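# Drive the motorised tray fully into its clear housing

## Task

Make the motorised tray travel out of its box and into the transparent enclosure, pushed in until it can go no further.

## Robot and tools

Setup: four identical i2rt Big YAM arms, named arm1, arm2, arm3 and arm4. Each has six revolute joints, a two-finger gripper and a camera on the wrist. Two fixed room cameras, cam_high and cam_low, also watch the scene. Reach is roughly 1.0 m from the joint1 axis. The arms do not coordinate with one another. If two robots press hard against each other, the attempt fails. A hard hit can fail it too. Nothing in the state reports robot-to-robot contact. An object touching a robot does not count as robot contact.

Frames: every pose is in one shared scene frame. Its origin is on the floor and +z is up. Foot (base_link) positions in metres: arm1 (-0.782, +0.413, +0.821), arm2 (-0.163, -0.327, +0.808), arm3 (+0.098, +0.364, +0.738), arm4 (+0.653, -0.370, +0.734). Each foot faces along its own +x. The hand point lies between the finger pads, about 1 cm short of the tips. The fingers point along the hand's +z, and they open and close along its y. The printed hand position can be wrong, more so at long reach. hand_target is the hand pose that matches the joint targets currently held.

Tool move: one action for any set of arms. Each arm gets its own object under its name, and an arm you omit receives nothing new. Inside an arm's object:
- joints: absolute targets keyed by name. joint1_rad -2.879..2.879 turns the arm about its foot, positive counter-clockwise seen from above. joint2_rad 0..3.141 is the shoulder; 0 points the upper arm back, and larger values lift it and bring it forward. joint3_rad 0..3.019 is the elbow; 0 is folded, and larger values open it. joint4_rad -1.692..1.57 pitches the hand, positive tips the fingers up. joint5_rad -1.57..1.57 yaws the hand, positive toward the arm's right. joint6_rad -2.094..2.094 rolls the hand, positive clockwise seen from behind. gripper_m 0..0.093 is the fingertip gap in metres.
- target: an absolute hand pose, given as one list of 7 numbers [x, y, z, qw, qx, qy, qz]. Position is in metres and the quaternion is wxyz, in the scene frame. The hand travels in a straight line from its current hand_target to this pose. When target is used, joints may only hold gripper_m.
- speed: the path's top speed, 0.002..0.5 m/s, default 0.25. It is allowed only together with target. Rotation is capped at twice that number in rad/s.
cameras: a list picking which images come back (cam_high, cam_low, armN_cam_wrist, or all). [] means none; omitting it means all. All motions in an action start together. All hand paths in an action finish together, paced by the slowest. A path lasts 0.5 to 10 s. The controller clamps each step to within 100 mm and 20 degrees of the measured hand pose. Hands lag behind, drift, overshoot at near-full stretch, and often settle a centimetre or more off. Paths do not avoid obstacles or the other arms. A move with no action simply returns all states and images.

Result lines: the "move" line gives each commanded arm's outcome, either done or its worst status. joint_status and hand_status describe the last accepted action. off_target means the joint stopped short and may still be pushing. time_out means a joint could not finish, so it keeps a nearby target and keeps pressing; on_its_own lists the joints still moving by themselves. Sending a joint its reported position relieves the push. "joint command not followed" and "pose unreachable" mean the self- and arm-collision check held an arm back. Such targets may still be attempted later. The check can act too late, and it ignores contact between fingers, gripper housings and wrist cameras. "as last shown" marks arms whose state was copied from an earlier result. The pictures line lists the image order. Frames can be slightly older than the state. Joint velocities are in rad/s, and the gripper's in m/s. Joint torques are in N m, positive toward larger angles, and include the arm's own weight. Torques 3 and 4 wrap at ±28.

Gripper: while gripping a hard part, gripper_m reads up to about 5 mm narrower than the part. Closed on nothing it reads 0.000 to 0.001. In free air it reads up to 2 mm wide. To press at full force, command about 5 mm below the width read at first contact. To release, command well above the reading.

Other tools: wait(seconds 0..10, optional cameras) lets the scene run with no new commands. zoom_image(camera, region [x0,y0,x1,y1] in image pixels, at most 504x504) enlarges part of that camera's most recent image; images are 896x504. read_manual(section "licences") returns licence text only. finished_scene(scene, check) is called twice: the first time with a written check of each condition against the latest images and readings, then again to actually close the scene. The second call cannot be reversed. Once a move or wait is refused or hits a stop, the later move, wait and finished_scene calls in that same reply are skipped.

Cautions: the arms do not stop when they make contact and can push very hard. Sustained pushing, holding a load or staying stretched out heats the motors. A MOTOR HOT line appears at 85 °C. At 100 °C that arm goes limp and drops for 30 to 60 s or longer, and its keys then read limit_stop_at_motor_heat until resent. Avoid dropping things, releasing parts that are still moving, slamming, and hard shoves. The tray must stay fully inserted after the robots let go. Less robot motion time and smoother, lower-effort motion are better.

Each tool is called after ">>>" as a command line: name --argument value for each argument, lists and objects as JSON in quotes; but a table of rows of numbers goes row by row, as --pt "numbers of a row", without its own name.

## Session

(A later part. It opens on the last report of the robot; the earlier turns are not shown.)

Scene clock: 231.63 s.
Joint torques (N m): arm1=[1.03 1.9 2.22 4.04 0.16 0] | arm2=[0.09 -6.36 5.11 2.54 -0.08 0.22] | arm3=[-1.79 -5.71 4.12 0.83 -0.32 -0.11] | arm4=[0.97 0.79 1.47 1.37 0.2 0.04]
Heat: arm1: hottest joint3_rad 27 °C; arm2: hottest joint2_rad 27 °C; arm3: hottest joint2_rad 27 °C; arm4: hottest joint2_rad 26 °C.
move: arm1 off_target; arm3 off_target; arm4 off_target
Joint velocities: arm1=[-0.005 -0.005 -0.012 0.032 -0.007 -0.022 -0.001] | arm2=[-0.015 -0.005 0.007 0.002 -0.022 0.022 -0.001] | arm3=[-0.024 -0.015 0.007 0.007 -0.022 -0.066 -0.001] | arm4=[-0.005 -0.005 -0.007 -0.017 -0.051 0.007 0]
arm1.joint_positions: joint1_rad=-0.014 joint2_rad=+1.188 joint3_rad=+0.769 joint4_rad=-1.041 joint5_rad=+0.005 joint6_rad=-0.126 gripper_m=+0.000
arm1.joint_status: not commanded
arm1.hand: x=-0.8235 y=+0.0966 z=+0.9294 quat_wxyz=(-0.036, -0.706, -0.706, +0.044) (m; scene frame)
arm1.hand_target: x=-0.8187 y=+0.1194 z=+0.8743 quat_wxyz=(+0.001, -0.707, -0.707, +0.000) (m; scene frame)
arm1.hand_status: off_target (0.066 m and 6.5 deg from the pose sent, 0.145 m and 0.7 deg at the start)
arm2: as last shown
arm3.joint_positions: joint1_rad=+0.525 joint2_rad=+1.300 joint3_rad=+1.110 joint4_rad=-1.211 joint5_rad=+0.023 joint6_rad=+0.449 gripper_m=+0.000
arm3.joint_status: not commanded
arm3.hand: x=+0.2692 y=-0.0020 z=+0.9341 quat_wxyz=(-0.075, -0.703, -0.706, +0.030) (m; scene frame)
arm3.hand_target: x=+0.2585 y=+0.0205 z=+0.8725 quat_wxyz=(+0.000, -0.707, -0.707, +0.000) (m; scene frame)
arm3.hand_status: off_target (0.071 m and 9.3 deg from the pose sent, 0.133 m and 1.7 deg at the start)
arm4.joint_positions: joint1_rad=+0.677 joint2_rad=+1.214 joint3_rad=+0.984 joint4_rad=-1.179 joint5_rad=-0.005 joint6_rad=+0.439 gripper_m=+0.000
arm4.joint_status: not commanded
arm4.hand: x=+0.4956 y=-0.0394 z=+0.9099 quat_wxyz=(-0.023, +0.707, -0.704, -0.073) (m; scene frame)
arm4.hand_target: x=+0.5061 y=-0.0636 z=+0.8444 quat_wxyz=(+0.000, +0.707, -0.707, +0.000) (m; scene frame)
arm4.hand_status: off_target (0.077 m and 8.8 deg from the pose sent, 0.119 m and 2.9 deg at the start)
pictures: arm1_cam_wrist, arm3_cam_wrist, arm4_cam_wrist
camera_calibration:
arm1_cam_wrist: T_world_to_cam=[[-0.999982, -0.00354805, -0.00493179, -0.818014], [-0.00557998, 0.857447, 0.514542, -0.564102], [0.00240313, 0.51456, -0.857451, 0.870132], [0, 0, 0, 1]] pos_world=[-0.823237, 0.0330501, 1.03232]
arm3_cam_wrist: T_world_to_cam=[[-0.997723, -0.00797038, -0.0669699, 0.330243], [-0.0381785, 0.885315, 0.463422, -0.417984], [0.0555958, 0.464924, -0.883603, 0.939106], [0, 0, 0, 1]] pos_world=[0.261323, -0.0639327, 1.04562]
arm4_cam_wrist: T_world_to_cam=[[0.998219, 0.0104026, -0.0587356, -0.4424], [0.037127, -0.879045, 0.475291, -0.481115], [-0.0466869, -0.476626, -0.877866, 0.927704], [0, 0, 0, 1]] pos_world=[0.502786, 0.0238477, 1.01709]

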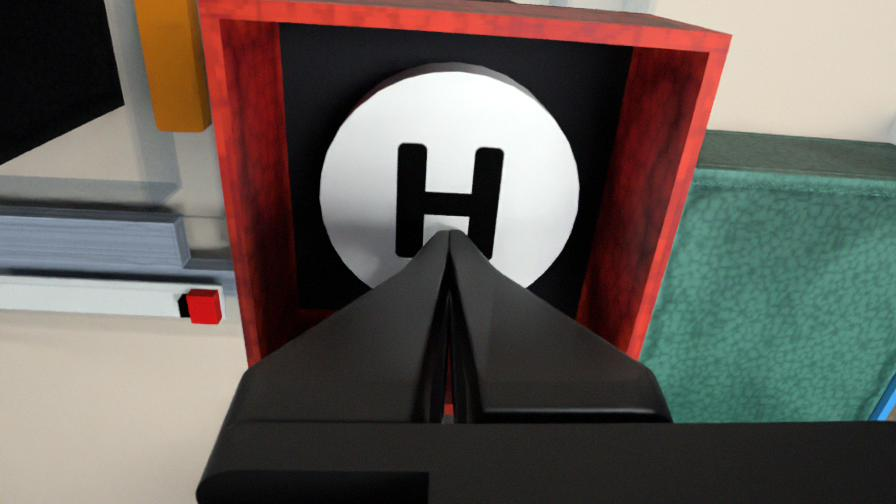

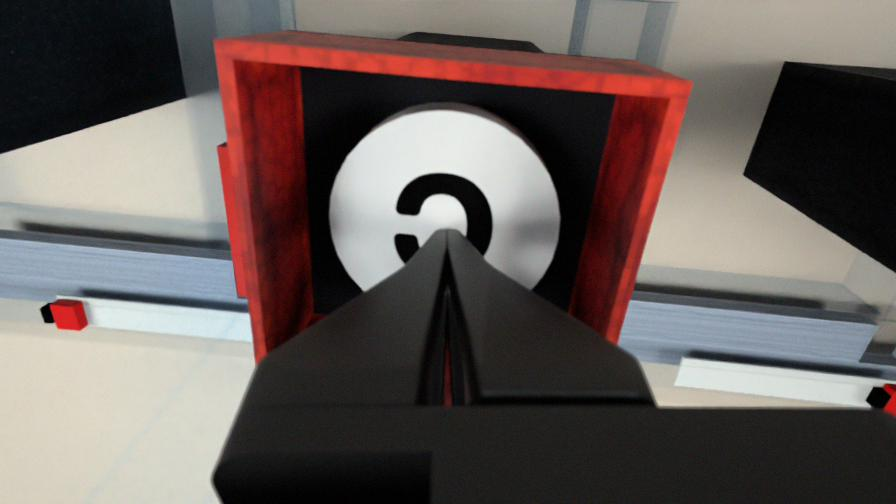

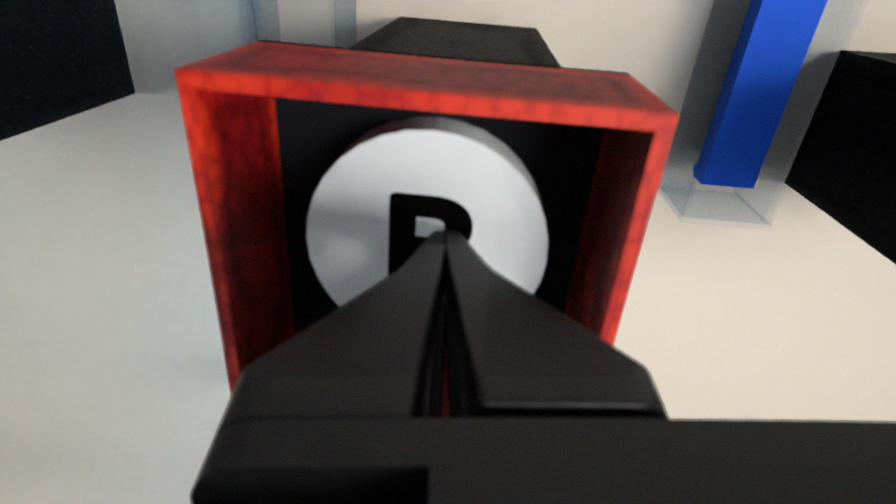

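>>> wait --seconds 4 --cameras '["cam_high", "cam_low", "arm1_cam_wrist", "arm3_cam_wrist", "arm4_cam_wrist"]'

Scene clock: 236.40 s.
Joint torques (N m): arm1=[1.03 1.96 2.19 4 0.16 0] | arm2=[0.15 -6.77 5.04 2.5 -0.1 0.19] | arm3=[-1.61 -6.07 4.08 0.9 -0.32 -0.11] | arm4=[0.97 0.79 1.47 1.43 0.2 0.04]
Heat: arm1: hottest joint3_rad 27 °C; arm2: hottest joint2_rad 27 °C; arm3: hottest joint2_rad 27 °C; arm4: hottest joint2_rad 26 °C.
Joint velocities: arm1=[0.005 -0.005 -0.007 -0.012 0.051 -0.007 0] | arm2=[-0.005 0.005 0.007 -0.007 -0.007 -0.022 0.001] | arm3=[-0.015 -0.005 0.002 0.007 -0.066 0.007 0.001] | arm4=[0.005 -0.015 0.002 0.007 -0.051 -0.095 0]
arm1.joint_positions: joint1_rad=-0.014 joint2_rad=+1.188 joint3_rad=+0.769 joint4_rad=-1.041 joint5_rad=+0.005 joint6_rad=-0.126 gripper_m=+0.000
arm1.joint_status: not commanded
arm1.hand: x=-0.8236 y=+0.0966 z=+0.9294 quat_wxyz=(-0.036, -0.706, -0.706, +0.044) (m; scene frame)
arm1.hand_target: x=-0.8187 y=+0.1194 z=+0.8743 quat_wxyz=(+0.001, -0.707, -0.707, +0.000) (m; scene frame)
arm1.hand_status: off_target (0.066 m and 6.5 deg from the pose sent, 0.145 m and 0.7 deg at the start)
arm2.joint_positions: joint1_rad=+0.580 joint2_rad=+1.516 joint3_rad=+1.116 joint4_rad=-1.068 joint5_rad=-0.006 joint6_rad=+0.477 gripper_m=+0.001
arm2.joint_status: not commanded
arm2.hand: x=-0.3694 y=+0.0683 z=+0.9254 quat_wxyz=(-0.017, +0.706, -0.706, -0.047) (m; scene frame)
arm2.hand_target: x=-0.3662 y=+0.0533 z=+0.8669 quat_wxyz=(-0.001, +0.707, -0.707, +0.000) (m; scene frame)
arm2.hand_status: not commanded
arm3.joint_positions: joint1_rad=+0.525 joint2_rad=+1.300 joint3_rad=+1.109 joint4_rad=-1.211 joint5_rad=+0.023 joint6_rad=+0.449 gripper_m=+0.000
arm3.joint_status: not commanded
arm3.hand: x=+0.2692 y=-0.0020 z=+0.9341 quat_wxyz=(-0.075, -0.703, -0.706, +0.030) (m; scene frame)
arm3.hand_target: x=+0.2585 y=+0.0205 z=+0.8725 quat_wxyz=(+0.000, -0.707, -0.707, +0.000) (m; scene frame)
arm3.hand_status: off_target (0.071 m and 9.3 deg from the pose sent, 0.133 m and 1.7 deg at the start)
arm4.joint_positions: joint1_rad=+0.677 joint2_rad=+1.214 joint3_rad=+0.984 joint4_rad=-1.179 joint5_rad=-0.005 joint6_rad=+0.439 gripper_m=+0.000
arm4.joint_status: not commanded
arm4.hand: x=+0.4957 y=-0.0395 z=+0.9099 quat_wxyz=(-0.023, +0.707, -0.704, -0.073) (m; scene frame)
arm4.hand_target: x=+0.5061 y=-0.0638 z=+0.8443 quat_wxyz=(+0.000, +0.707, -0.707, +0.000) (m; scene frame)
arm4.hand_status: off_target (0.077 m and 8.8 deg from the pose sent, 0.119 m and 2.9 deg at the start)
wait: 4.00 s; at rest from the start
pictures: arm1_cam_wrist, arm3_cam_wrist, arm4_cam_wrist, cam_high, cam_low
camera_calibration:
arm1_cam_wrist: T_world_to_cam=[[-0.999983, -0.00350465, -0.00455591, -0.818434], [-0.00534946, 0.857423, 0.514585, -0.563957], [0.0021029, 0.5146, -0.857428, 0.869855], [0, 0, 0, 1]] pos_world=[-0.823266, 0.0330534, 1.03231]
arm3_cam_wrist: T_world_to_cam=[[-0.997712, -0.00798741, -0.067135, 0.330372], [-0.0382512, 0.885474, 0.463112, -0.41772], [0.0557472, 0.464621, -0.883753, 0.939186], [0, 0, 0, 1]] pos_world=[0.26128, -0.0638463, 1.04564]
arm4_cam_wrist: T_world_to_cam=[[0.998219, 0.0104026, -0.0587356, -0.442462], [0.037127, -0.879045, 0.475291, -0.481221], [-0.0466869, -0.476626, -0.877866, 0.927623], [0, 0, 0, 1]] pos_world=[0.502848, 0.023717, 1.01706]

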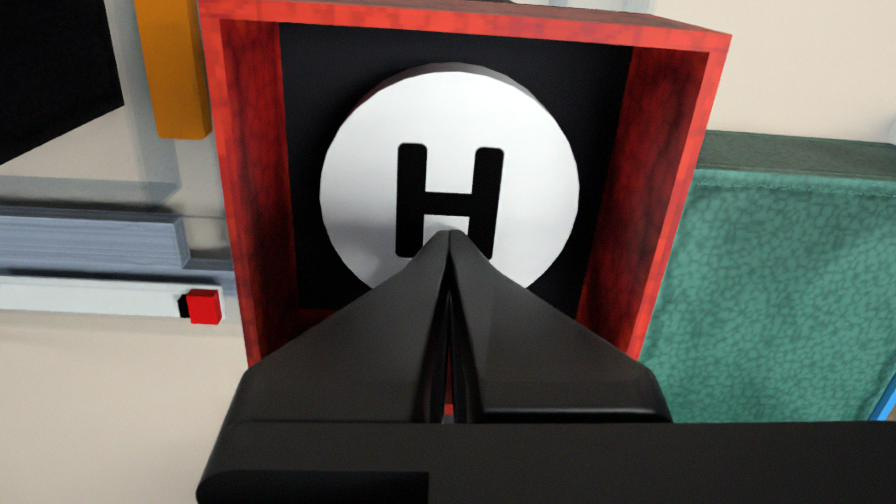

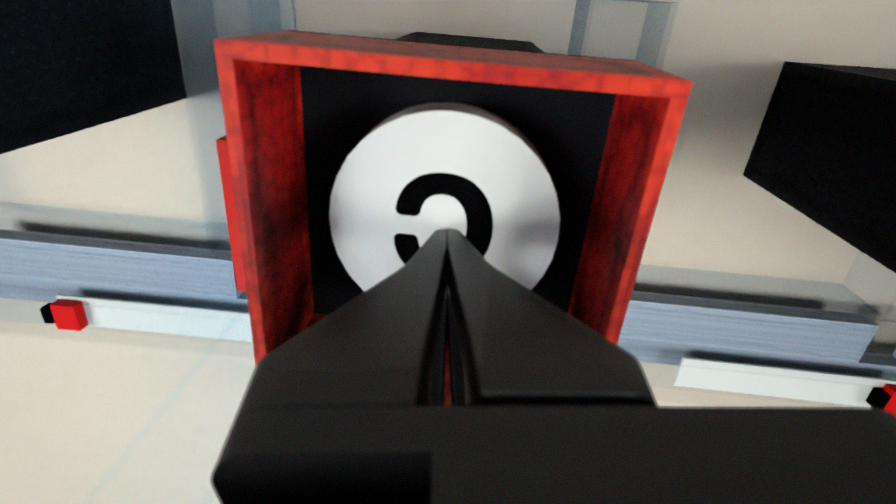

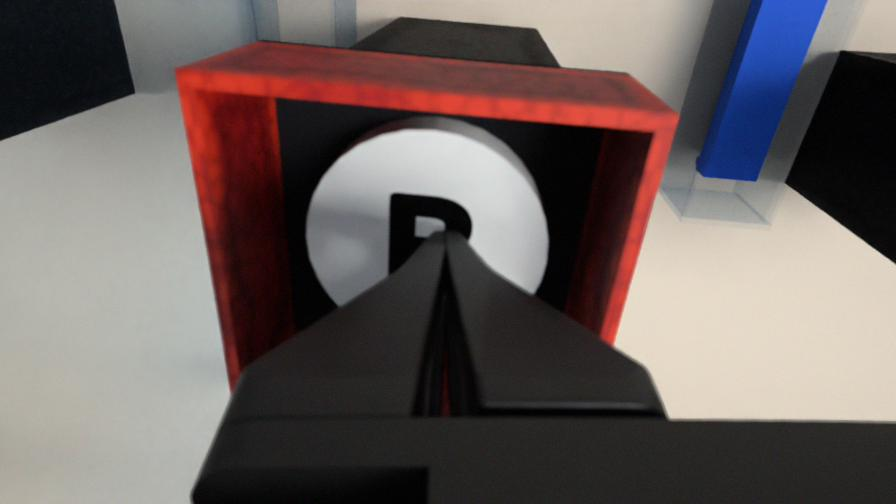

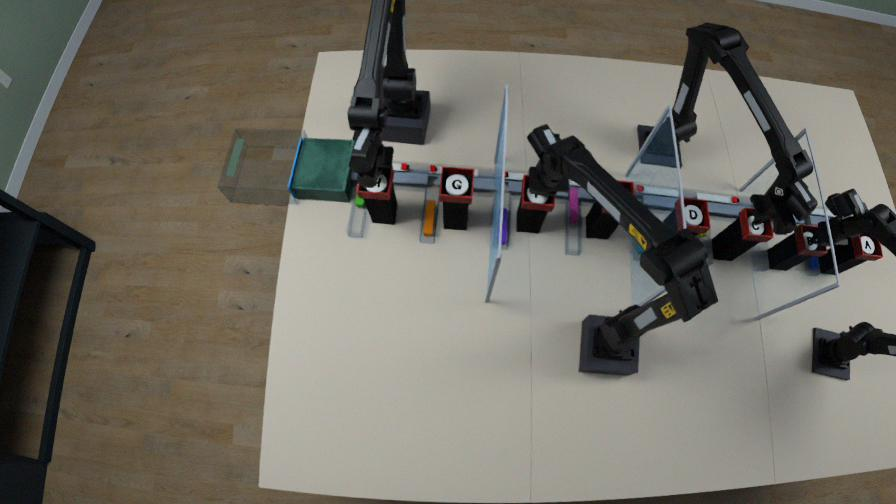

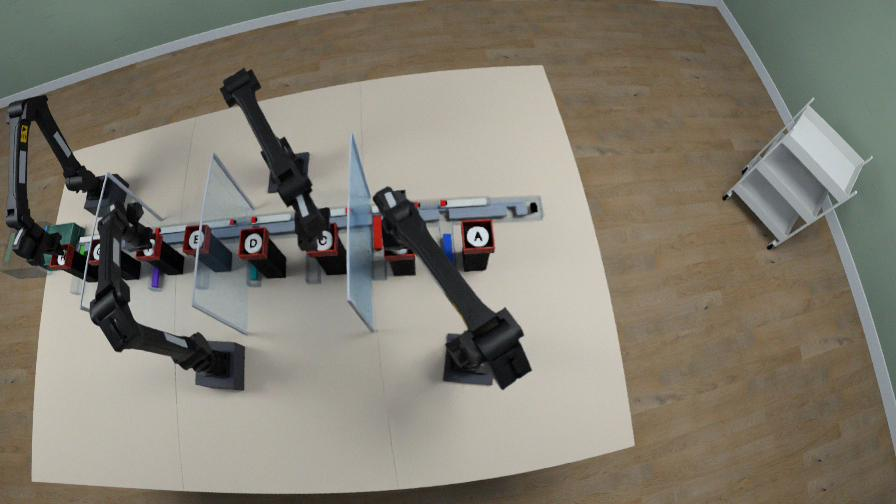

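>>> wait --seconds 5 --cameras '["cam_high", "cam_low", "arm1_cam_wrist", "arm3_cam_wrist", "arm4_cam_wrist"]'

>>> zoom_image --camera "cam_high" --region '[330, 130, 530, 260]'

>>> zoom_image --camera "cam_low" --region '[230, 180, 510, 300]'

Scene clock: 241.77 s.
Joint torques (N m): arm1=[1.03 1.96 2.21 4.04 0.16 0.01] | arm2=[0.26 -6.77 5.05 2.55 -0.11 0.23] | arm3=[-1.79 -5.95 4.11 0.87 -0.32 -0.11] | arm4=[1.03 0.79 1.47 1.43 0.19 0.04]
Heat: arm1: hottest joint3_rad 27 °C; arm2: hottest joint2_rad 27 °C; arm3: hottest joint2_rad 27 °C; arm4: hottest joint2_rad 26 °C.
Joint velocities: arm1=[0.005 0.005 -0.002 -0.012 0.007 0.037 0] | arm2=[0.005 -0.005 -0.012 0.002 0.066 0.095 0] | arm3=[-0.024 -0.015 0.002 -0.012 -0.11 0.051 -0.001] | arm4=[0.005 -0.015 -0.012 0.002 0.051 0.022 0]
arm1.joint_positions: joint1_rad=-0.014 joint2_rad=+1.188 joint3_rad=+0.769 joint4_rad=-1.041 joint5_rad=+0.005 joint6_rad=-0.126 gripper_m=+0.000
arm1.joint_status: not commanded
arm1.hand: x=-0.8236 y=+0.0966 z=+0.9294 quat_wxyz=(-0.036, -0.706, -0.706, +0.044) (m; scene frame)
arm1.hand_target: x=-0.8187 y=+0.1194 z=+0.8743 quat_wxyz=(+0.001, -0.707, -0.707, +0.000) (m; scene frame)
arm1.hand_status: off_target (0.066 m and 6.5 deg from the pose sent, 0.145 m and 0.7 deg at the start)
arm2.joint_positions: joint1_rad=+0.580 joint2_rad=+1.516 joint3_rad=+1.116 joint4_rad=-1.068 joint5_rad=-0.006 joint6_rad=+0.477 gripper_m=+0.001
arm2.joint_status: not commanded
arm2.hand: x=-0.3694 y=+0.0683 z=+0.9254 quat_wxyz=(-0.017, +0.706, -0.706, -0.047) (m; scene frame)
arm2.hand_target: x=-0.3662 y=+0.0533 z=+0.8669 quat_wxyz=(-0.001, +0.707, -0.707, +0.000) (m; scene frame)
arm2.hand_status: not commanded
arm3.joint_positions: joint1_rad=+0.525 joint2_rad=+1.300 joint3_rad=+1.109 joint4_rad=-1.211 joint5_rad=+0.023 joint6_rad=+0.449 gripper_m=+0.000
arm3.joint_status: not commanded
arm3.hand: x=+0.2692 y=-0.0020 z=+0.9341 quat_wxyz=(-0.075, -0.703, -0.706, +0.030) (m; scene frame)
arm3.hand_target: x=+0.2585 y=+0.0205 z=+0.8725 quat_wxyz=(+0.000, -0.707, -0.707, +0.000) (m; scene frame)
arm3.hand_status: off_target (0.071 m and 9.3 deg from the pose sent, 0.133 m and 1.7 deg at the start)
arm4.joint_positions: joint1_rad=+0.677 joint2_rad=+1.214 joint3_rad=+0.984 joint4_rad=-1.179 joint5_rad=-0.005 joint6_rad=+0.439 gripper_m=+0.000
arm4.joint_status: not commanded
arm4.hand: x=+0.4957 y=-0.0395 z=+0.9099 quat_wxyz=(-0.023, +0.707, -0.704, -0.073) (m; scene frame)
arm4.hand_target: x=+0.5061 y=-0.0638 z=+0.8443 quat_wxyz=(+0.000, +0.707, -0.707, +0.000) (m; scene frame)
arm4.hand_status: off_target (0.077 m and 8.8 deg from the pose sent, 0.119 m and 2.9 deg at the start)
wait: 5.00 s; at rest from the start
pictures: arm1_cam_wrist, arm3_cam_wrist, arm4_cam_wrist, cam_high, cam_low
camera_calibration:
arm1_cam_wrist: T_world_to_cam=[[-0.999983, -0.00350465, -0.00455591, -0.818434], [-0.00534946, 0.857423, 0.514585, -0.563957], [0.0021029, 0.5146, -0.857428, 0.869855], [0, 0, 0, 1]] pos_world=[-0.823266, 0.0330534, 1.03231]
arm3_cam_wrist: T_world_to_cam=[[-0.997712, -0.00798741, -0.067135, 0.330372], [-0.0382512, 0.885474, 0.463112, -0.41772], [0.0557472, 0.464621, -0.883753, 0.939186], [0, 0, 0, 1]] pos_world=[0.26128, -0.0638463, 1.04564]
arm4_cam_wrist: T_world_to_cam=[[0.998219, 0.0104026, -0.0587356, -0.442462], [0.037127, -0.879045, 0.475291, -0.481221], [-0.0466869, -0.476626, -0.877866, 0.927623], [0, 0, 0, 1]] pos_world=[0.502848, 0.023717, 1.01706]

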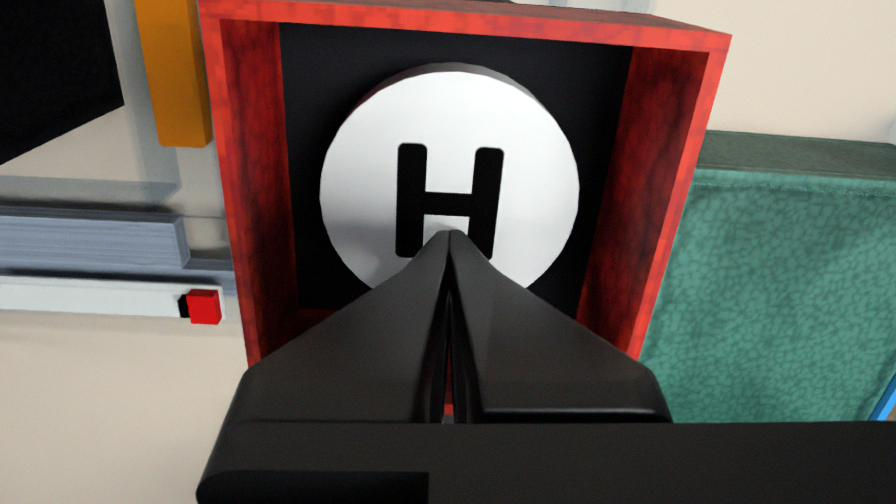

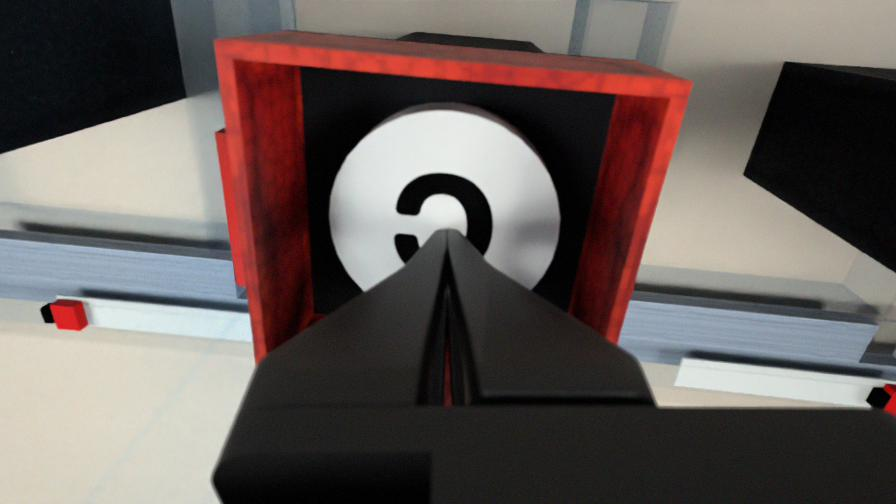

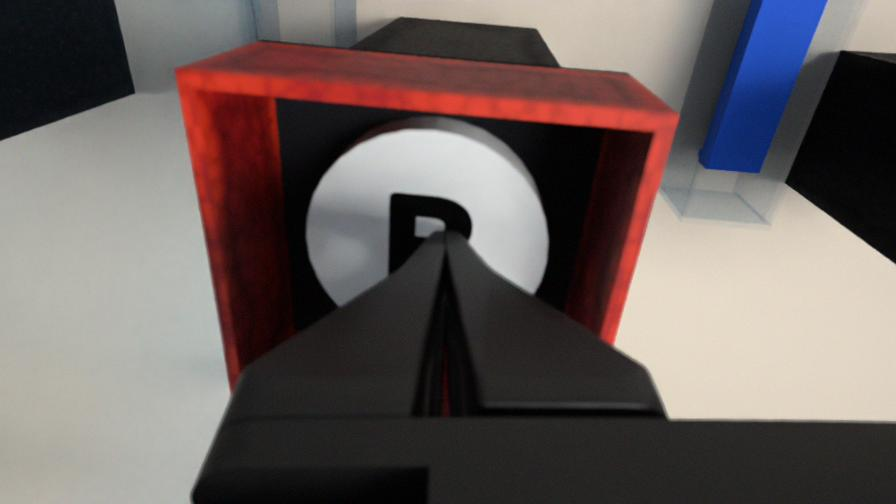

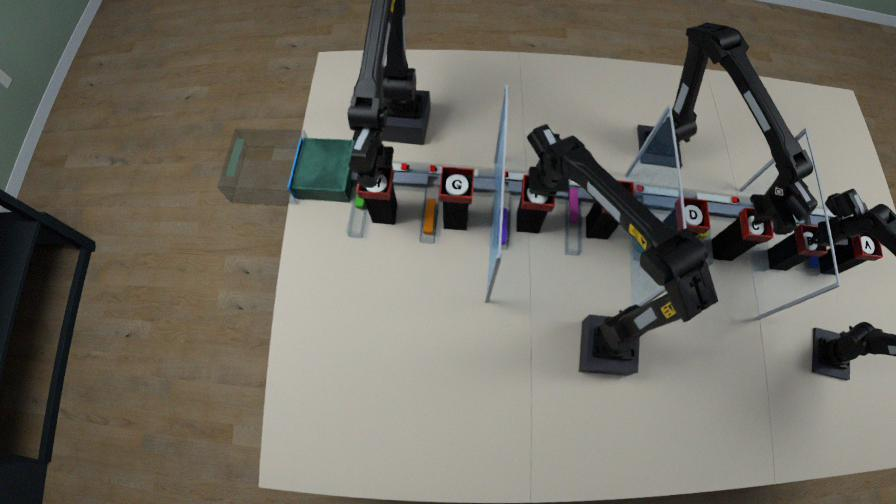

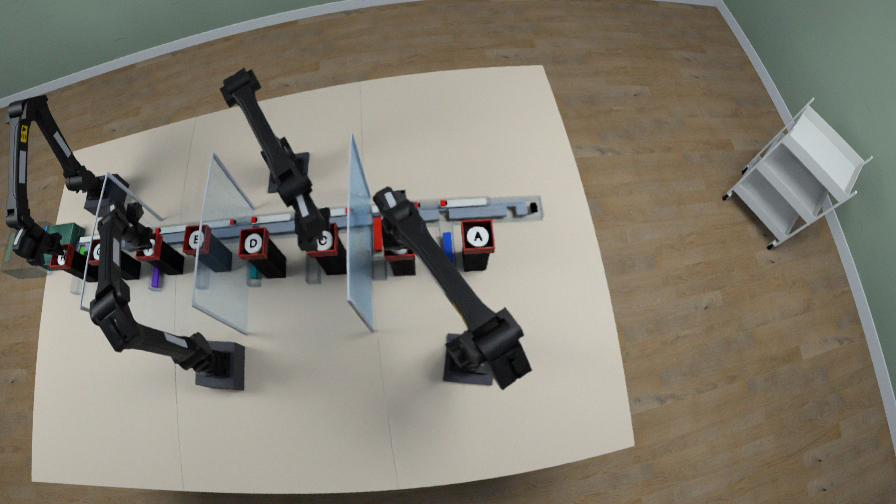

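Scaled by 2.520 from the camera's 896x504 image, which has a finer 1280x720 frame.

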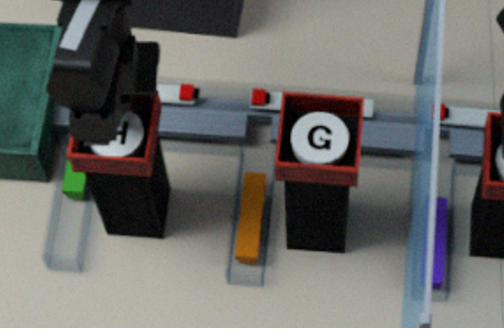

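Scaled by 1.800 from the camera's 896x504 image, which has a finer 1280x720 frame.

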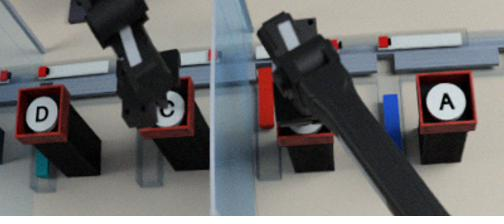

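>>> zoom_image --camera "cam_high" --region '[660, 180, 896, 300]'

>>> wait --seconds 4.5 --cameras '["cam_high", "cam_low", "arm3_cam_wrist"]'

>>> zoom_image --camera "cam_high" --region '[660, 180, 896, 300]'

>>> zoom_image --camera "cam_low" --region '[230, 180, 510, 300]'

Scaled by 2.136 from the camera's 896x504 image, which has a finer 1280x720 frame.

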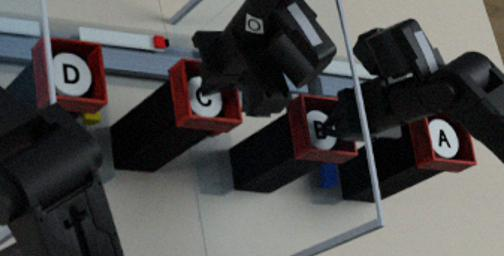

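Scene clock: 246.73 s.
Joint torques (N m): arm1=[1.03 1.79 2.21 4.05 0.17 0.01] | arm2=[0.15 -6.95 5.23 2.47 -0.11 0.2] | arm3=[-1.79 -6.07 4.14 0.88 -0.31 -0.11] | arm4=[1.03 0.73 1.47 1.43 0.19 0.04]
Heat: arm1: hottest joint3_rad 27 °C; arm2: hottest joint2_rad 27 °C; arm3: hottest joint2_rad 27 °C; arm4: hottest joint2_rad 26 °C.
Joint velocities: arm1=[-0.015 0.005 -0.002 -0.007 0.037 -0.037 -0.001] | arm2=[-0.005 -0.005 -0.027 -0.012 -0.007 -0.051 -0.001] | arm3=[-0.005 -0.015 -0.012 0.002 -0.022 0.007 0] | arm4=[-0.015 -0.005 -0.012 -0.002 -0.007 -0.022 0]
arm1.joint_positions: joint1_rad=-0.014 joint2_rad=+1.188 joint3_rad=+0.769 joint4_rad=-1.041 joint5_rad=+0.005 joint6_rad=-0.126 gripper_m=+0.000
arm1.joint_status: not commanded
arm1.hand: x=-0.8236 y=+0.0966 z=+0.9294 quat_wxyz=(-0.036, -0.706, -0.706, +0.044) (m; scene frame)
arm1.hand_target: x=-0.8187 y=+0.1194 z=+0.8743 quat_wxyz=(+0.001, -0.707, -0.707, +0.000) (m; scene frame)
arm1.hand_status: off_target (0.066 m and 6.5 deg from the pose sent, 0.145 m and 0.7 deg at the start)
arm2.joint_positions: joint1_rad=+0.580 joint2_rad=+1.516 joint3_rad=+1.116 joint4_rad=-1.068 joint5_rad=-0.006 joint6_rad=+0.477 gripper_m=+0.001
arm2.joint_status: not commanded
arm2.hand: x=-0.3694 y=+0.0683 z=+0.9254 quat_wxyz=(-0.017, +0.706, -0.706, -0.047) (m; scene frame)
arm2.hand_target: x=-0.3662 y=+0.0533 z=+0.8669 quat_wxyz=(-0.001, +0.707, -0.707, +0.000) (m; scene frame)
arm2.hand_status: not commanded
arm3.joint_positions: joint1_rad=+0.525 joint2_rad=+1.300 joint3_rad=+1.109 joint4_rad=-1.211 joint5_rad=+0.023 joint6_rad=+0.449 gripper_m=+0.000
arm3.joint_status: not commanded
arm3.hand: x=+0.2692 y=-0.0020 z=+0.9341 quat_wxyz=(-0.075, -0.703, -0.706, +0.030) (m; scene frame)
arm3.hand_target: x=+0.2585 y=+0.0205 z=+0.8725 quat_wxyz=(+0.000, -0.707, -0.707, +0.000) (m; scene frame)
arm3.hand_status: off_target (0.071 m and 9.3 deg from the pose sent, 0.133 m and 1.7 deg at the start)
arm4.joint_positions: joint1_rad=+0.677 joint2_rad=+1.214 joint3_rad=+0.984 joint4_rad=-1.179 joint5_rad=-0.005 joint6_rad=+0.439 gripper_m=+0.000
arm4.joint_status: not commanded
arm4.hand: x=+0.4957 y=-0.0395 z=+0.9099 quat_wxyz=(-0.023, +0.707, -0.704, -0.073) (m; scene frame)
arm4.hand_target: x=+0.5061 y=-0.0638 z=+0.8443 quat_wxyz=(+0.000, +0.707, -0.707, +0.000) (m; scene frame)
arm4.hand_status: off_target (0.077 m and 8.8 deg from the pose sent, 0.119 m and 2.9 deg at the start)
wait: 4.50 s; at rest from the start
pictures: arm3_cam_wrist, cam_high, cam_low
camera_calibration:
arm3_cam_wrist: T_world_to_cam=[[-0.997712, -0.00798741, -0.067135, 0.330372], [-0.0382512, 0.885474, 0.463112, -0.41772], [0.0557472, 0.464621, -0.883753, 0.939186], [0, 0, 0, 1]] pos_world=[0.26128, -0.0638463, 1.04564]

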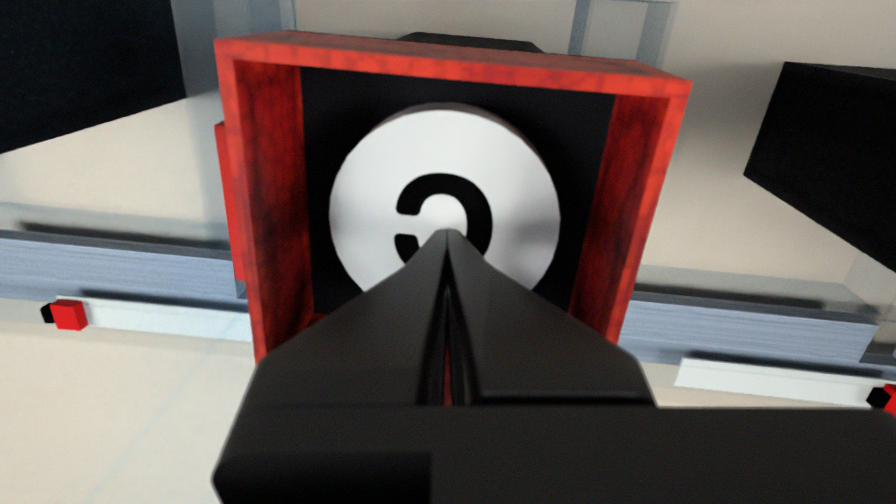

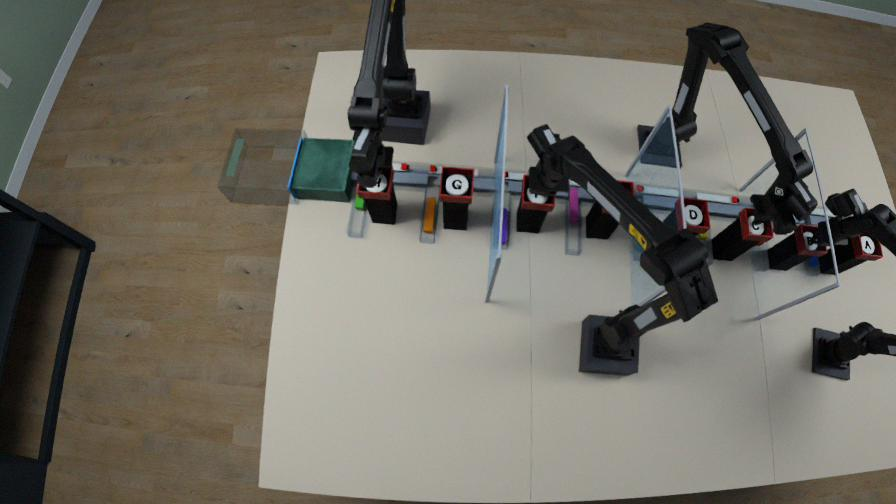

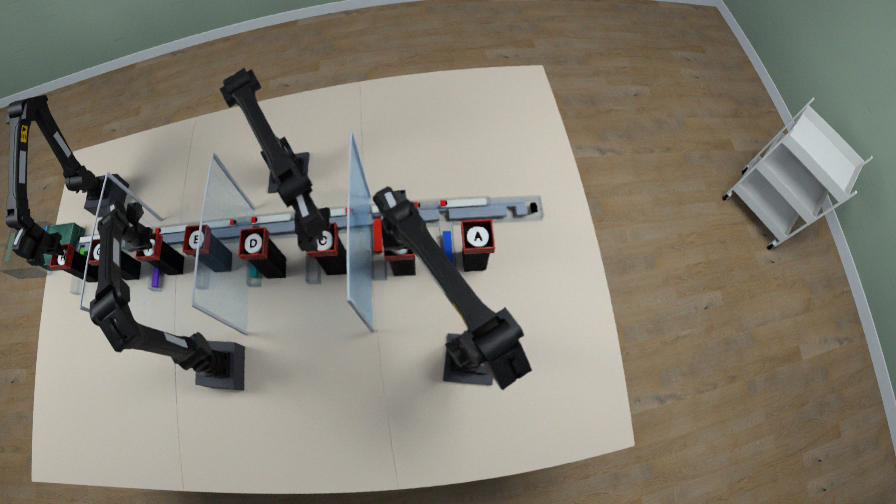

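Scaled by 2.136 from the camera's 896x504 image, which has a finer 1280x720 frame.

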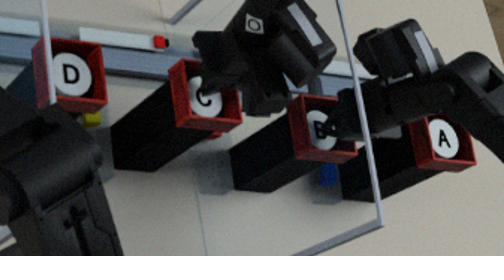

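Scaled by 1.800 from the camera's 896x504 image, which has a finer 1280x720 frame.

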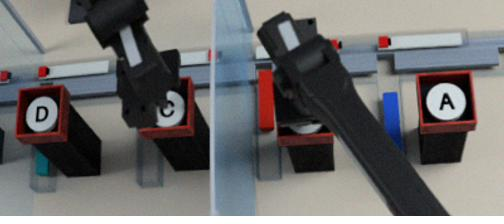

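>>> zoom_image --camera "cam_high" --region '[680, 215, 780, 260]'

>>> wait --seconds 3.5 --cameras '["cam_high", "cam_low"]'

>>> zoom_image --camera "cam_high" --region '[680, 215, 780, 260]'

Scaled by 5.040 from the camera's 896x504 image, which has a finer 1280x720 frame.

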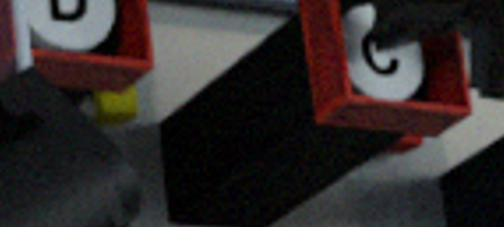

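Scene clock: 250.40 s.
Joint torques (N m): arm1=[1.03 1.79 2.21 4.03 0.16 -0.01] | arm2=[0.15 -6.59 4.96 2.58 -0.1 0.22] | arm3=[-1.61 -6.07 4.1 0.88 -0.32 -0.11] | arm4=[0.97 0.73 1.47 1.43 0.19 0.04]
Heat: arm1: hottest joint3_rad 27 °C; arm2: hottest joint2_rad 27 °C; arm3: hottest joint2_rad 27 °C; arm4: hottest joint2_rad 26 °C.
Joint velocities: arm1=[0.005 -0.005 0.002 -0.017 0.022 -0.007 0] | arm2=[-0.005 0.005 -0.012 0.007 -0.066 0.007 -0.002] | arm3=[0.005 -0.005 -0.017 -0.007 -0.095 -0.051 -0.001] | arm4=[-0.005 0.005 -0.012 -0.007 0.066 0.007 0]
arm1.joint_positions: joint1_rad=-0.014 joint2_rad=+1.188 joint3_rad=+0.769 joint4_rad=-1.041 joint5_rad=+0.005 joint6_rad=-0.126 gripper_m=+0.000
arm1.joint_status: not commanded
arm1.hand: x=-0.8236 y=+0.0966 z=+0.9294 quat_wxyz=(-0.036, -0.706, -0.706, +0.044) (m; scene frame)
arm1.hand_target: x=-0.8187 y=+0.1194 z=+0.8743 quat_wxyz=(+0.001, -0.707, -0.707, +0.000) (m; scene frame)
arm1.hand_status: off_target (0.066 m and 6.5 deg from the pose sent, 0.145 m and 0.7 deg at the start)
arm2.joint_positions: joint1_rad=+0.580 joint2_rad=+1.516 joint3_rad=+1.116 joint4_rad=-1.068 joint5_rad=-0.006 joint6_rad=+0.477 gripper_m=+0.001
arm2.joint_status: not commanded
arm2.hand: x=-0.3694 y=+0.0683 z=+0.9254 quat_wxyz=(-0.017, +0.706, -0.706, -0.047) (m; scene frame)
arm2.hand_target: x=-0.3662 y=+0.0533 z=+0.8669 quat_wxyz=(-0.001, +0.707, -0.707, +0.000) (m; scene frame)
arm2.hand_status: not commanded
arm3.joint_positions: joint1_rad=+0.525 joint2_rad=+1.300 joint3_rad=+1.109 joint4_rad=-1.211 joint5_rad=+0.023 joint6_rad=+0.449 gripper_m=+0.000
arm3.joint_status: not commanded
arm3.hand: x=+0.2692 y=-0.0020 z=+0.9341 quat_wxyz=(-0.075, -0.703, -0.706, +0.030) (m; scene frame)
arm3.hand_target: x=+0.2585 y=+0.0205 z=+0.8725 quat_wxyz=(+0.000, -0.707, -0.707, +0.000) (m; scene frame)
arm3.hand_status: off_target (0.071 m and 9.3 deg from the pose sent, 0.133 m and 1.7 deg at the start)
arm4.joint_positions: joint1_rad=+0.677 joint2_rad=+1.214 joint3_rad=+0.984 joint4_rad=-1.179 joint5_rad=-0.005 joint6_rad=+0.439 gripper_m=+0.000
arm4.joint_status: not commanded
arm4.hand: x=+0.4957 y=-0.0395 z=+0.9099 quat_wxyz=(-0.023, +0.707, -0.704, -0.073) (m; scene frame)
arm4.hand_target: x=+0.5061 y=-0.0638 z=+0.8443 quat_wxyz=(+0.000, +0.707, -0.707, +0.000) (m; scene frame)
arm4.hand_status: off_target (0.077 m and 8.8 deg from the pose sent, 0.119 m and 2.9 deg at the start)
wait: 3.50 s; at rest by 0.10 s
pictures: cam_high, cam_low

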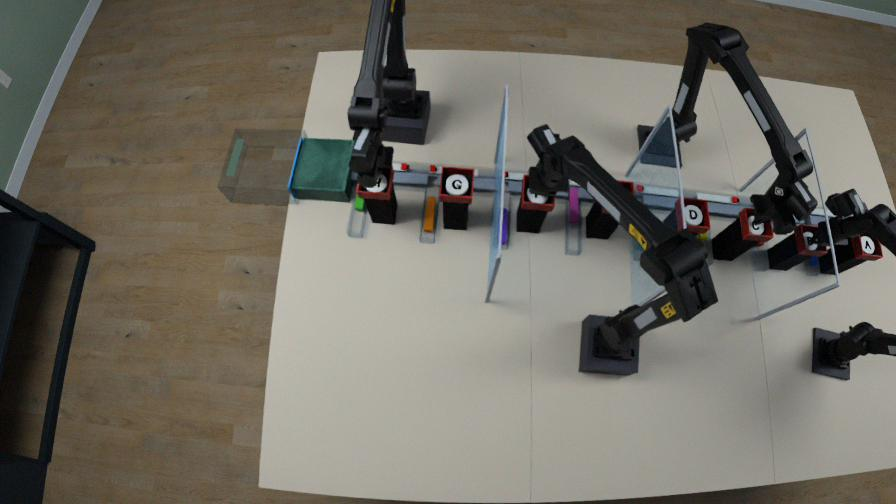

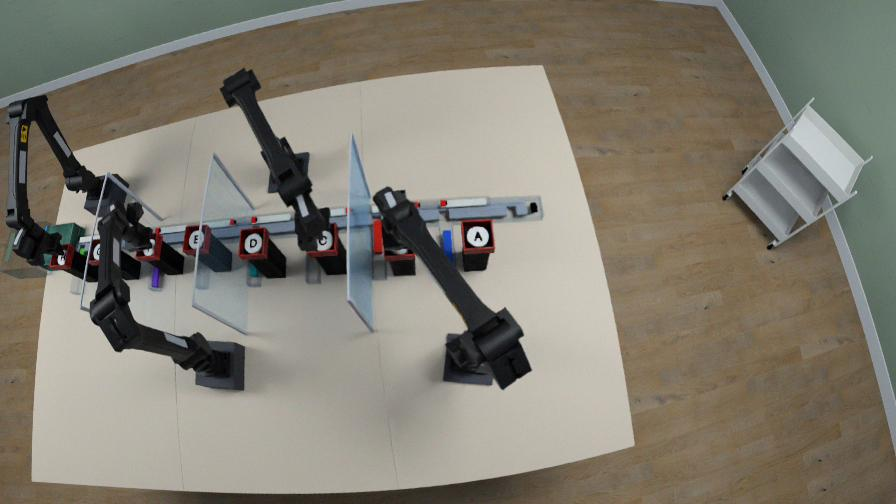

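Scaled by 5.040 from the camera's 896x504 image, which has a finer 1280x720 frame.

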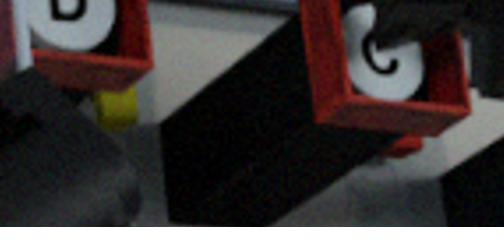

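>>> move --arm2 '{"target": [-0.372, 0.070, 1.02, 0, 0.7071, -0.7071, 0], "speed": 0.45}' --cameras '[]'

>>> move --arm2 '{"target": [-0.145, 0.068, 1.02, 0, 0.7071, -0.7071, 0], "speed": 0.45}' --cameras '["arm2_cam_wrist"]'

>>> move --arm2 '{"target": [-0.156, 0.040, 0.878, 0, 0.7071, -0.7071, 0], "speed": 0.2}' --cameras '["arm2_cam_wrist", "cam_high"]'

Scene clock: 252.33 s.
Joint torques (N m): arm1=[1.08 1.85 2.22 4.03 0.15 0] | arm2=[-0.32 -15.15 13.85 -0.51 -0.18 0.12] | arm3=[-1.73 -6.01 4.12 0.88 -0.32 -0.11] | arm4=[0.97 0.79 1.46 1.43 0.2 0.05]
Heat: arm1: hottest joint3_rad 27 °C; arm2: hottest joint2_rad 27 °C; arm3: hottest joint2_rad 27 °C; arm4: hottest joint2_rad 26 °C.
move: arm2 off_target
Joint velocities: arm1=[-0.015 0.005 -0.012 0.002 -0.007 0.095 0.001] | arm2=[0.005 -0.005 0.002 -0.007 -0.007 -0.081 -0.001] | arm3=[-0.005 -0.005 0.002 0.007 0.051 -0.051 -0.001] | arm4=[0.005 0.005 -0.012 0.012 -0.066 -0.095 -0.001]
arm1.joint_positions: joint1_rad=-0.014 joint2_rad=+1.188 joint3_rad=+0.769 joint4_rad=-1.041 joint5_rad=+0.005 joint6_rad=-0.126 gripper_m=+0.000
arm1.joint_status: not commanded
arm1.hand: x=-0.8236 y=+0.0966 z=+0.9294 quat_wxyz=(-0.036, -0.706, -0.706, +0.044) (m; scene frame)
arm1.hand_target: x=-0.8187 y=+0.1194 z=+0.8743 quat_wxyz=(+0.001, -0.707, -0.707, +0.000) (m; scene frame)
arm1.hand_status: not commanded
arm2.joint_positions: joint1_rad=+0.580 joint2_rad=+1.515 joint3_rad=+1.335 joint4_rad=-1.417 joint5_rad=-0.006 joint6_rad=+0.477 gripper_m=+0.001
arm2.joint_status: not commanded
arm2.hand: x=-0.3665 y=+0.0610 z=+1.0048 quat_wxyz=(+0.003, +0.707, -0.707, +0.014) (m; scene frame)
arm2.hand_target: x=-0.3721 y=+0.0702 z=+1.0200 quat_wxyz=(+0.000, +0.707, -0.707, +0.000) (m; scene frame)
arm2.hand_status: off_target (0.018 m and 1.6 deg from the pose sent, 0.095 m and 5.7 deg at the start)
arm3.joint_positions: joint1_rad=+0.525 joint2_rad=+1.300 joint3_rad=+1.109 joint4_rad=-1.211 joint5_rad=+0.023 joint6_rad=+0.449 gripper_m=+0.000
arm3.joint_status: not commanded
arm3.hand: x=+0.2692 y=-0.0020 z=+0.9341 quat_wxyz=(-0.075, -0.703, -0.706, +0.030) (m; scene frame)
arm3.hand_target: x=+0.2585 y=+0.0205 z=+0.8725 quat_wxyz=(+0.000, -0.707, -0.707, +0.000) (m; scene frame)
arm3.hand_status: not commanded
arm4.joint_positions: joint1_rad=+0.677 joint2_rad=+1.214 joint3_rad=+0.984 joint4_rad=-1.179 joint5_rad=-0.005 joint6_rad=+0.439 gripper_m=+0.000
arm4.joint_status: not commanded
arm4.hand: x=+0.4957 y=-0.0395 z=+0.9099 quat_wxyz=(-0.023, +0.707, -0.704, -0.073) (m; scene frame)
arm4.hand_target: x=+0.5061 y=-0.0638 z=+0.8443 quat_wxyz=(+0.000, +0.707, -0.707, +0.000) (m; scene frame)
arm4.hand_status: not commanded
pictures: none
No camera images: "cameras" was empty.

Scene clock: 254.07 s.
Joint torques (N m): arm1=[1.08 1.9 2.21 4.01 0.17 0.01] | arm2=[-1.03 -13.16 11.18 -0.14 -0.2 0.03] | arm3=[-1.73 -6.07 4.14 0.88 -0.32 -0.11] | arm4=[0.97 0.73 1.46 1.43 0.19 0.04]
Heat: arm1: hottest joint3_rad 26 °C; arm2: hottest joint2_rad 27 °C; arm3: hottest joint2_rad 27 °C; arm4: hottest joint2_rad 26 °C.
move: arm2 done
Joint velocities: arm1=[-0.005 -0.015 0.002 0.017 -0.051 0.007 0.001] | arm2=[-0.005 0.005 -0.012 0.007 0.022 -0.066 0] | arm3=[0.005 -0.015 -0.017 -0.012 0.066 0.007 0] | arm4=[-0.005 -0.015 0.007 -0.012 0.037 -0.081 0]
arm1, arm3, arm4: as last shown
arm2.joint_positions: joint1_rad=+0.058 joint2_rad=+1.380 joint3_rad=+1.217 joint4_rad=-1.417 joint5_rad=-0.012 joint6_rad=-0.045 gripper_m=+0.001
arm2.joint_status: not commanded
arm2.hand: x=-0.1487 y=+0.0635 z=+1.0162 quat_wxyz=(+0.003, +0.707, -0.707, +0.001) (m; scene frame)
arm2.hand_target: x=-0.1452 y=+0.0650 z=+1.0203 quat_wxyz=(+0.003, +0.707, -0.707, -0.001) (m; scene frame)
arm2.hand_status: done (0.007 m and 0.4 deg from the pose sent, 0.222 m and 1.6 deg at the start; pose on its path clipped on 3 of 52 steps)
pictures: arm2_cam_wrist
camera_calibration:
arm2_cam_wrist: T_world_to_cam=[[0.999932, 0.00661307, 0.00957458, 0.136701], [-0.000401121, -0.802737, 0.596334, -0.550918], [0.0116295, -0.596297, -0.80268, 0.98294], [0, 0, 0, 1]] pos_world=[-0.148344, 0.142979, 1.11621]

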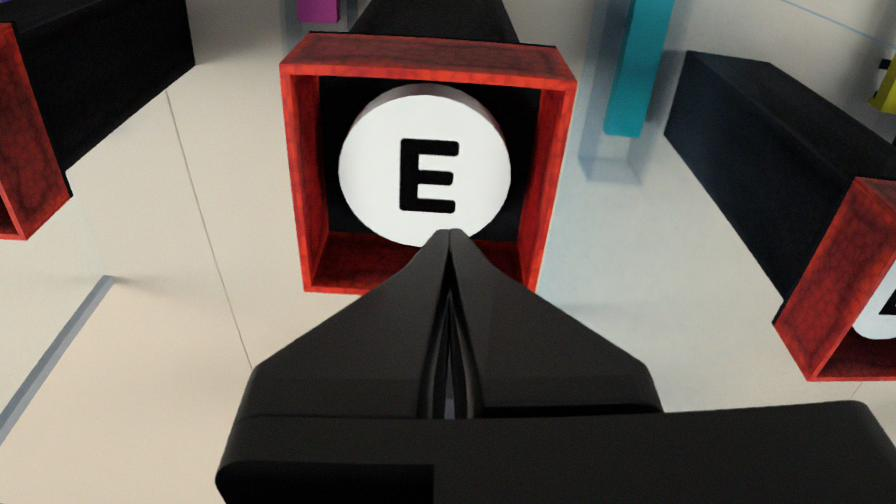

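Scene clock: 255.77 s.
Joint torques (N m): arm1=[0.97 1.79 2.19 4.05 0.16 0] | arm2=[1.2 -2.96 4.16 2.4 0.09 0.2] | arm3=[-1.79 -6.12 4.12 0.9 -0.32 -0.11] | arm4=[0.97 0.73 1.47 1.42 0.2 0.04]
Heat: arm1: hottest joint3_rad 26 °C; arm2: hottest joint2_rad 27 °C; arm3: hottest joint2_rad 27 °C; arm4: hottest joint2_rad 26 °C.
move: arm2 off_target
Joint velocities: arm1=[-0.005 -0.005 0.007 -0.012 0.022 -0.037 0.001] | arm2=[0.005 -0.015 -0.032 -0.007 -0.007 -0.022 0.001] | arm3=[-0.005 -0.024 0.007 0.012 0.051 0.022 0] | arm4=[-0.005 -0.024 -0.017 -0.007 -0.037 -0.081 0]
arm1, arm3, arm4: as last shown
arm2.joint_positions: joint1_rad=+0.060 joint2_rad=+1.311 joint3_rad=+0.954 joint4_rad=-1.095 joint5_rad=-0.011 joint6_rad=-0.035 gripper_m=+0.001
arm2.joint_status: not commanded
arm2.hand: x=-0.1495 y=+0.0494 z=+0.9450 quat_wxyz=(-0.044, +0.703, -0.708, -0.042) (m; scene frame)
arm2.hand_target: x=-0.1558 y=+0.0309 z=+0.8860 quat_wxyz=(-0.001, +0.707, -0.707, +0.001) (m; scene frame)
arm2.hand_status: off_target (0.068 m and 7.0 deg from the pose sent, 0.140 m and 0.4 deg at the start)
pictures: arm2_cam_wrist, cam_high
camera_calibration:
arm2_cam_wrist: T_world_to_cam=[[0.999869, -0.00118262, 0.0161194, 0.132472], [-0.00892508, -0.871875, 0.489647, -0.416804], [0.013475, -0.489727, -0.871772, 0.977729], [0, 0, 0, 1]] pos_world=[-0.149349, 0.115576, 1.05431]

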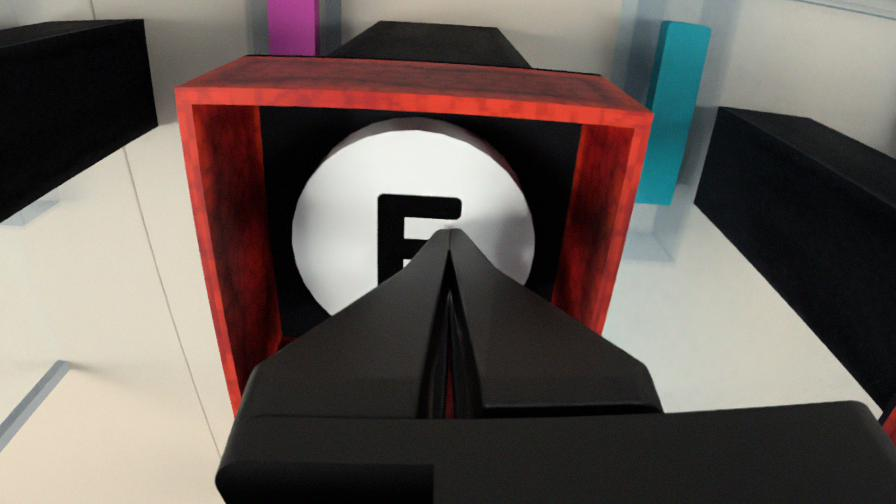

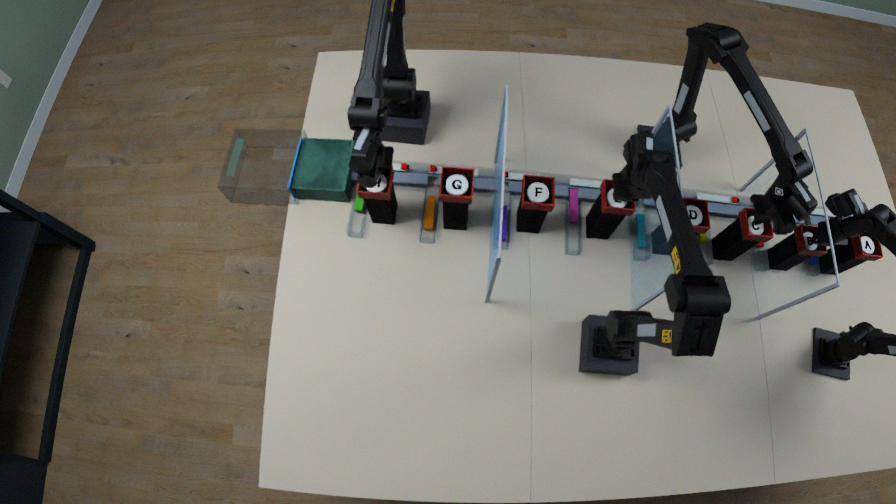

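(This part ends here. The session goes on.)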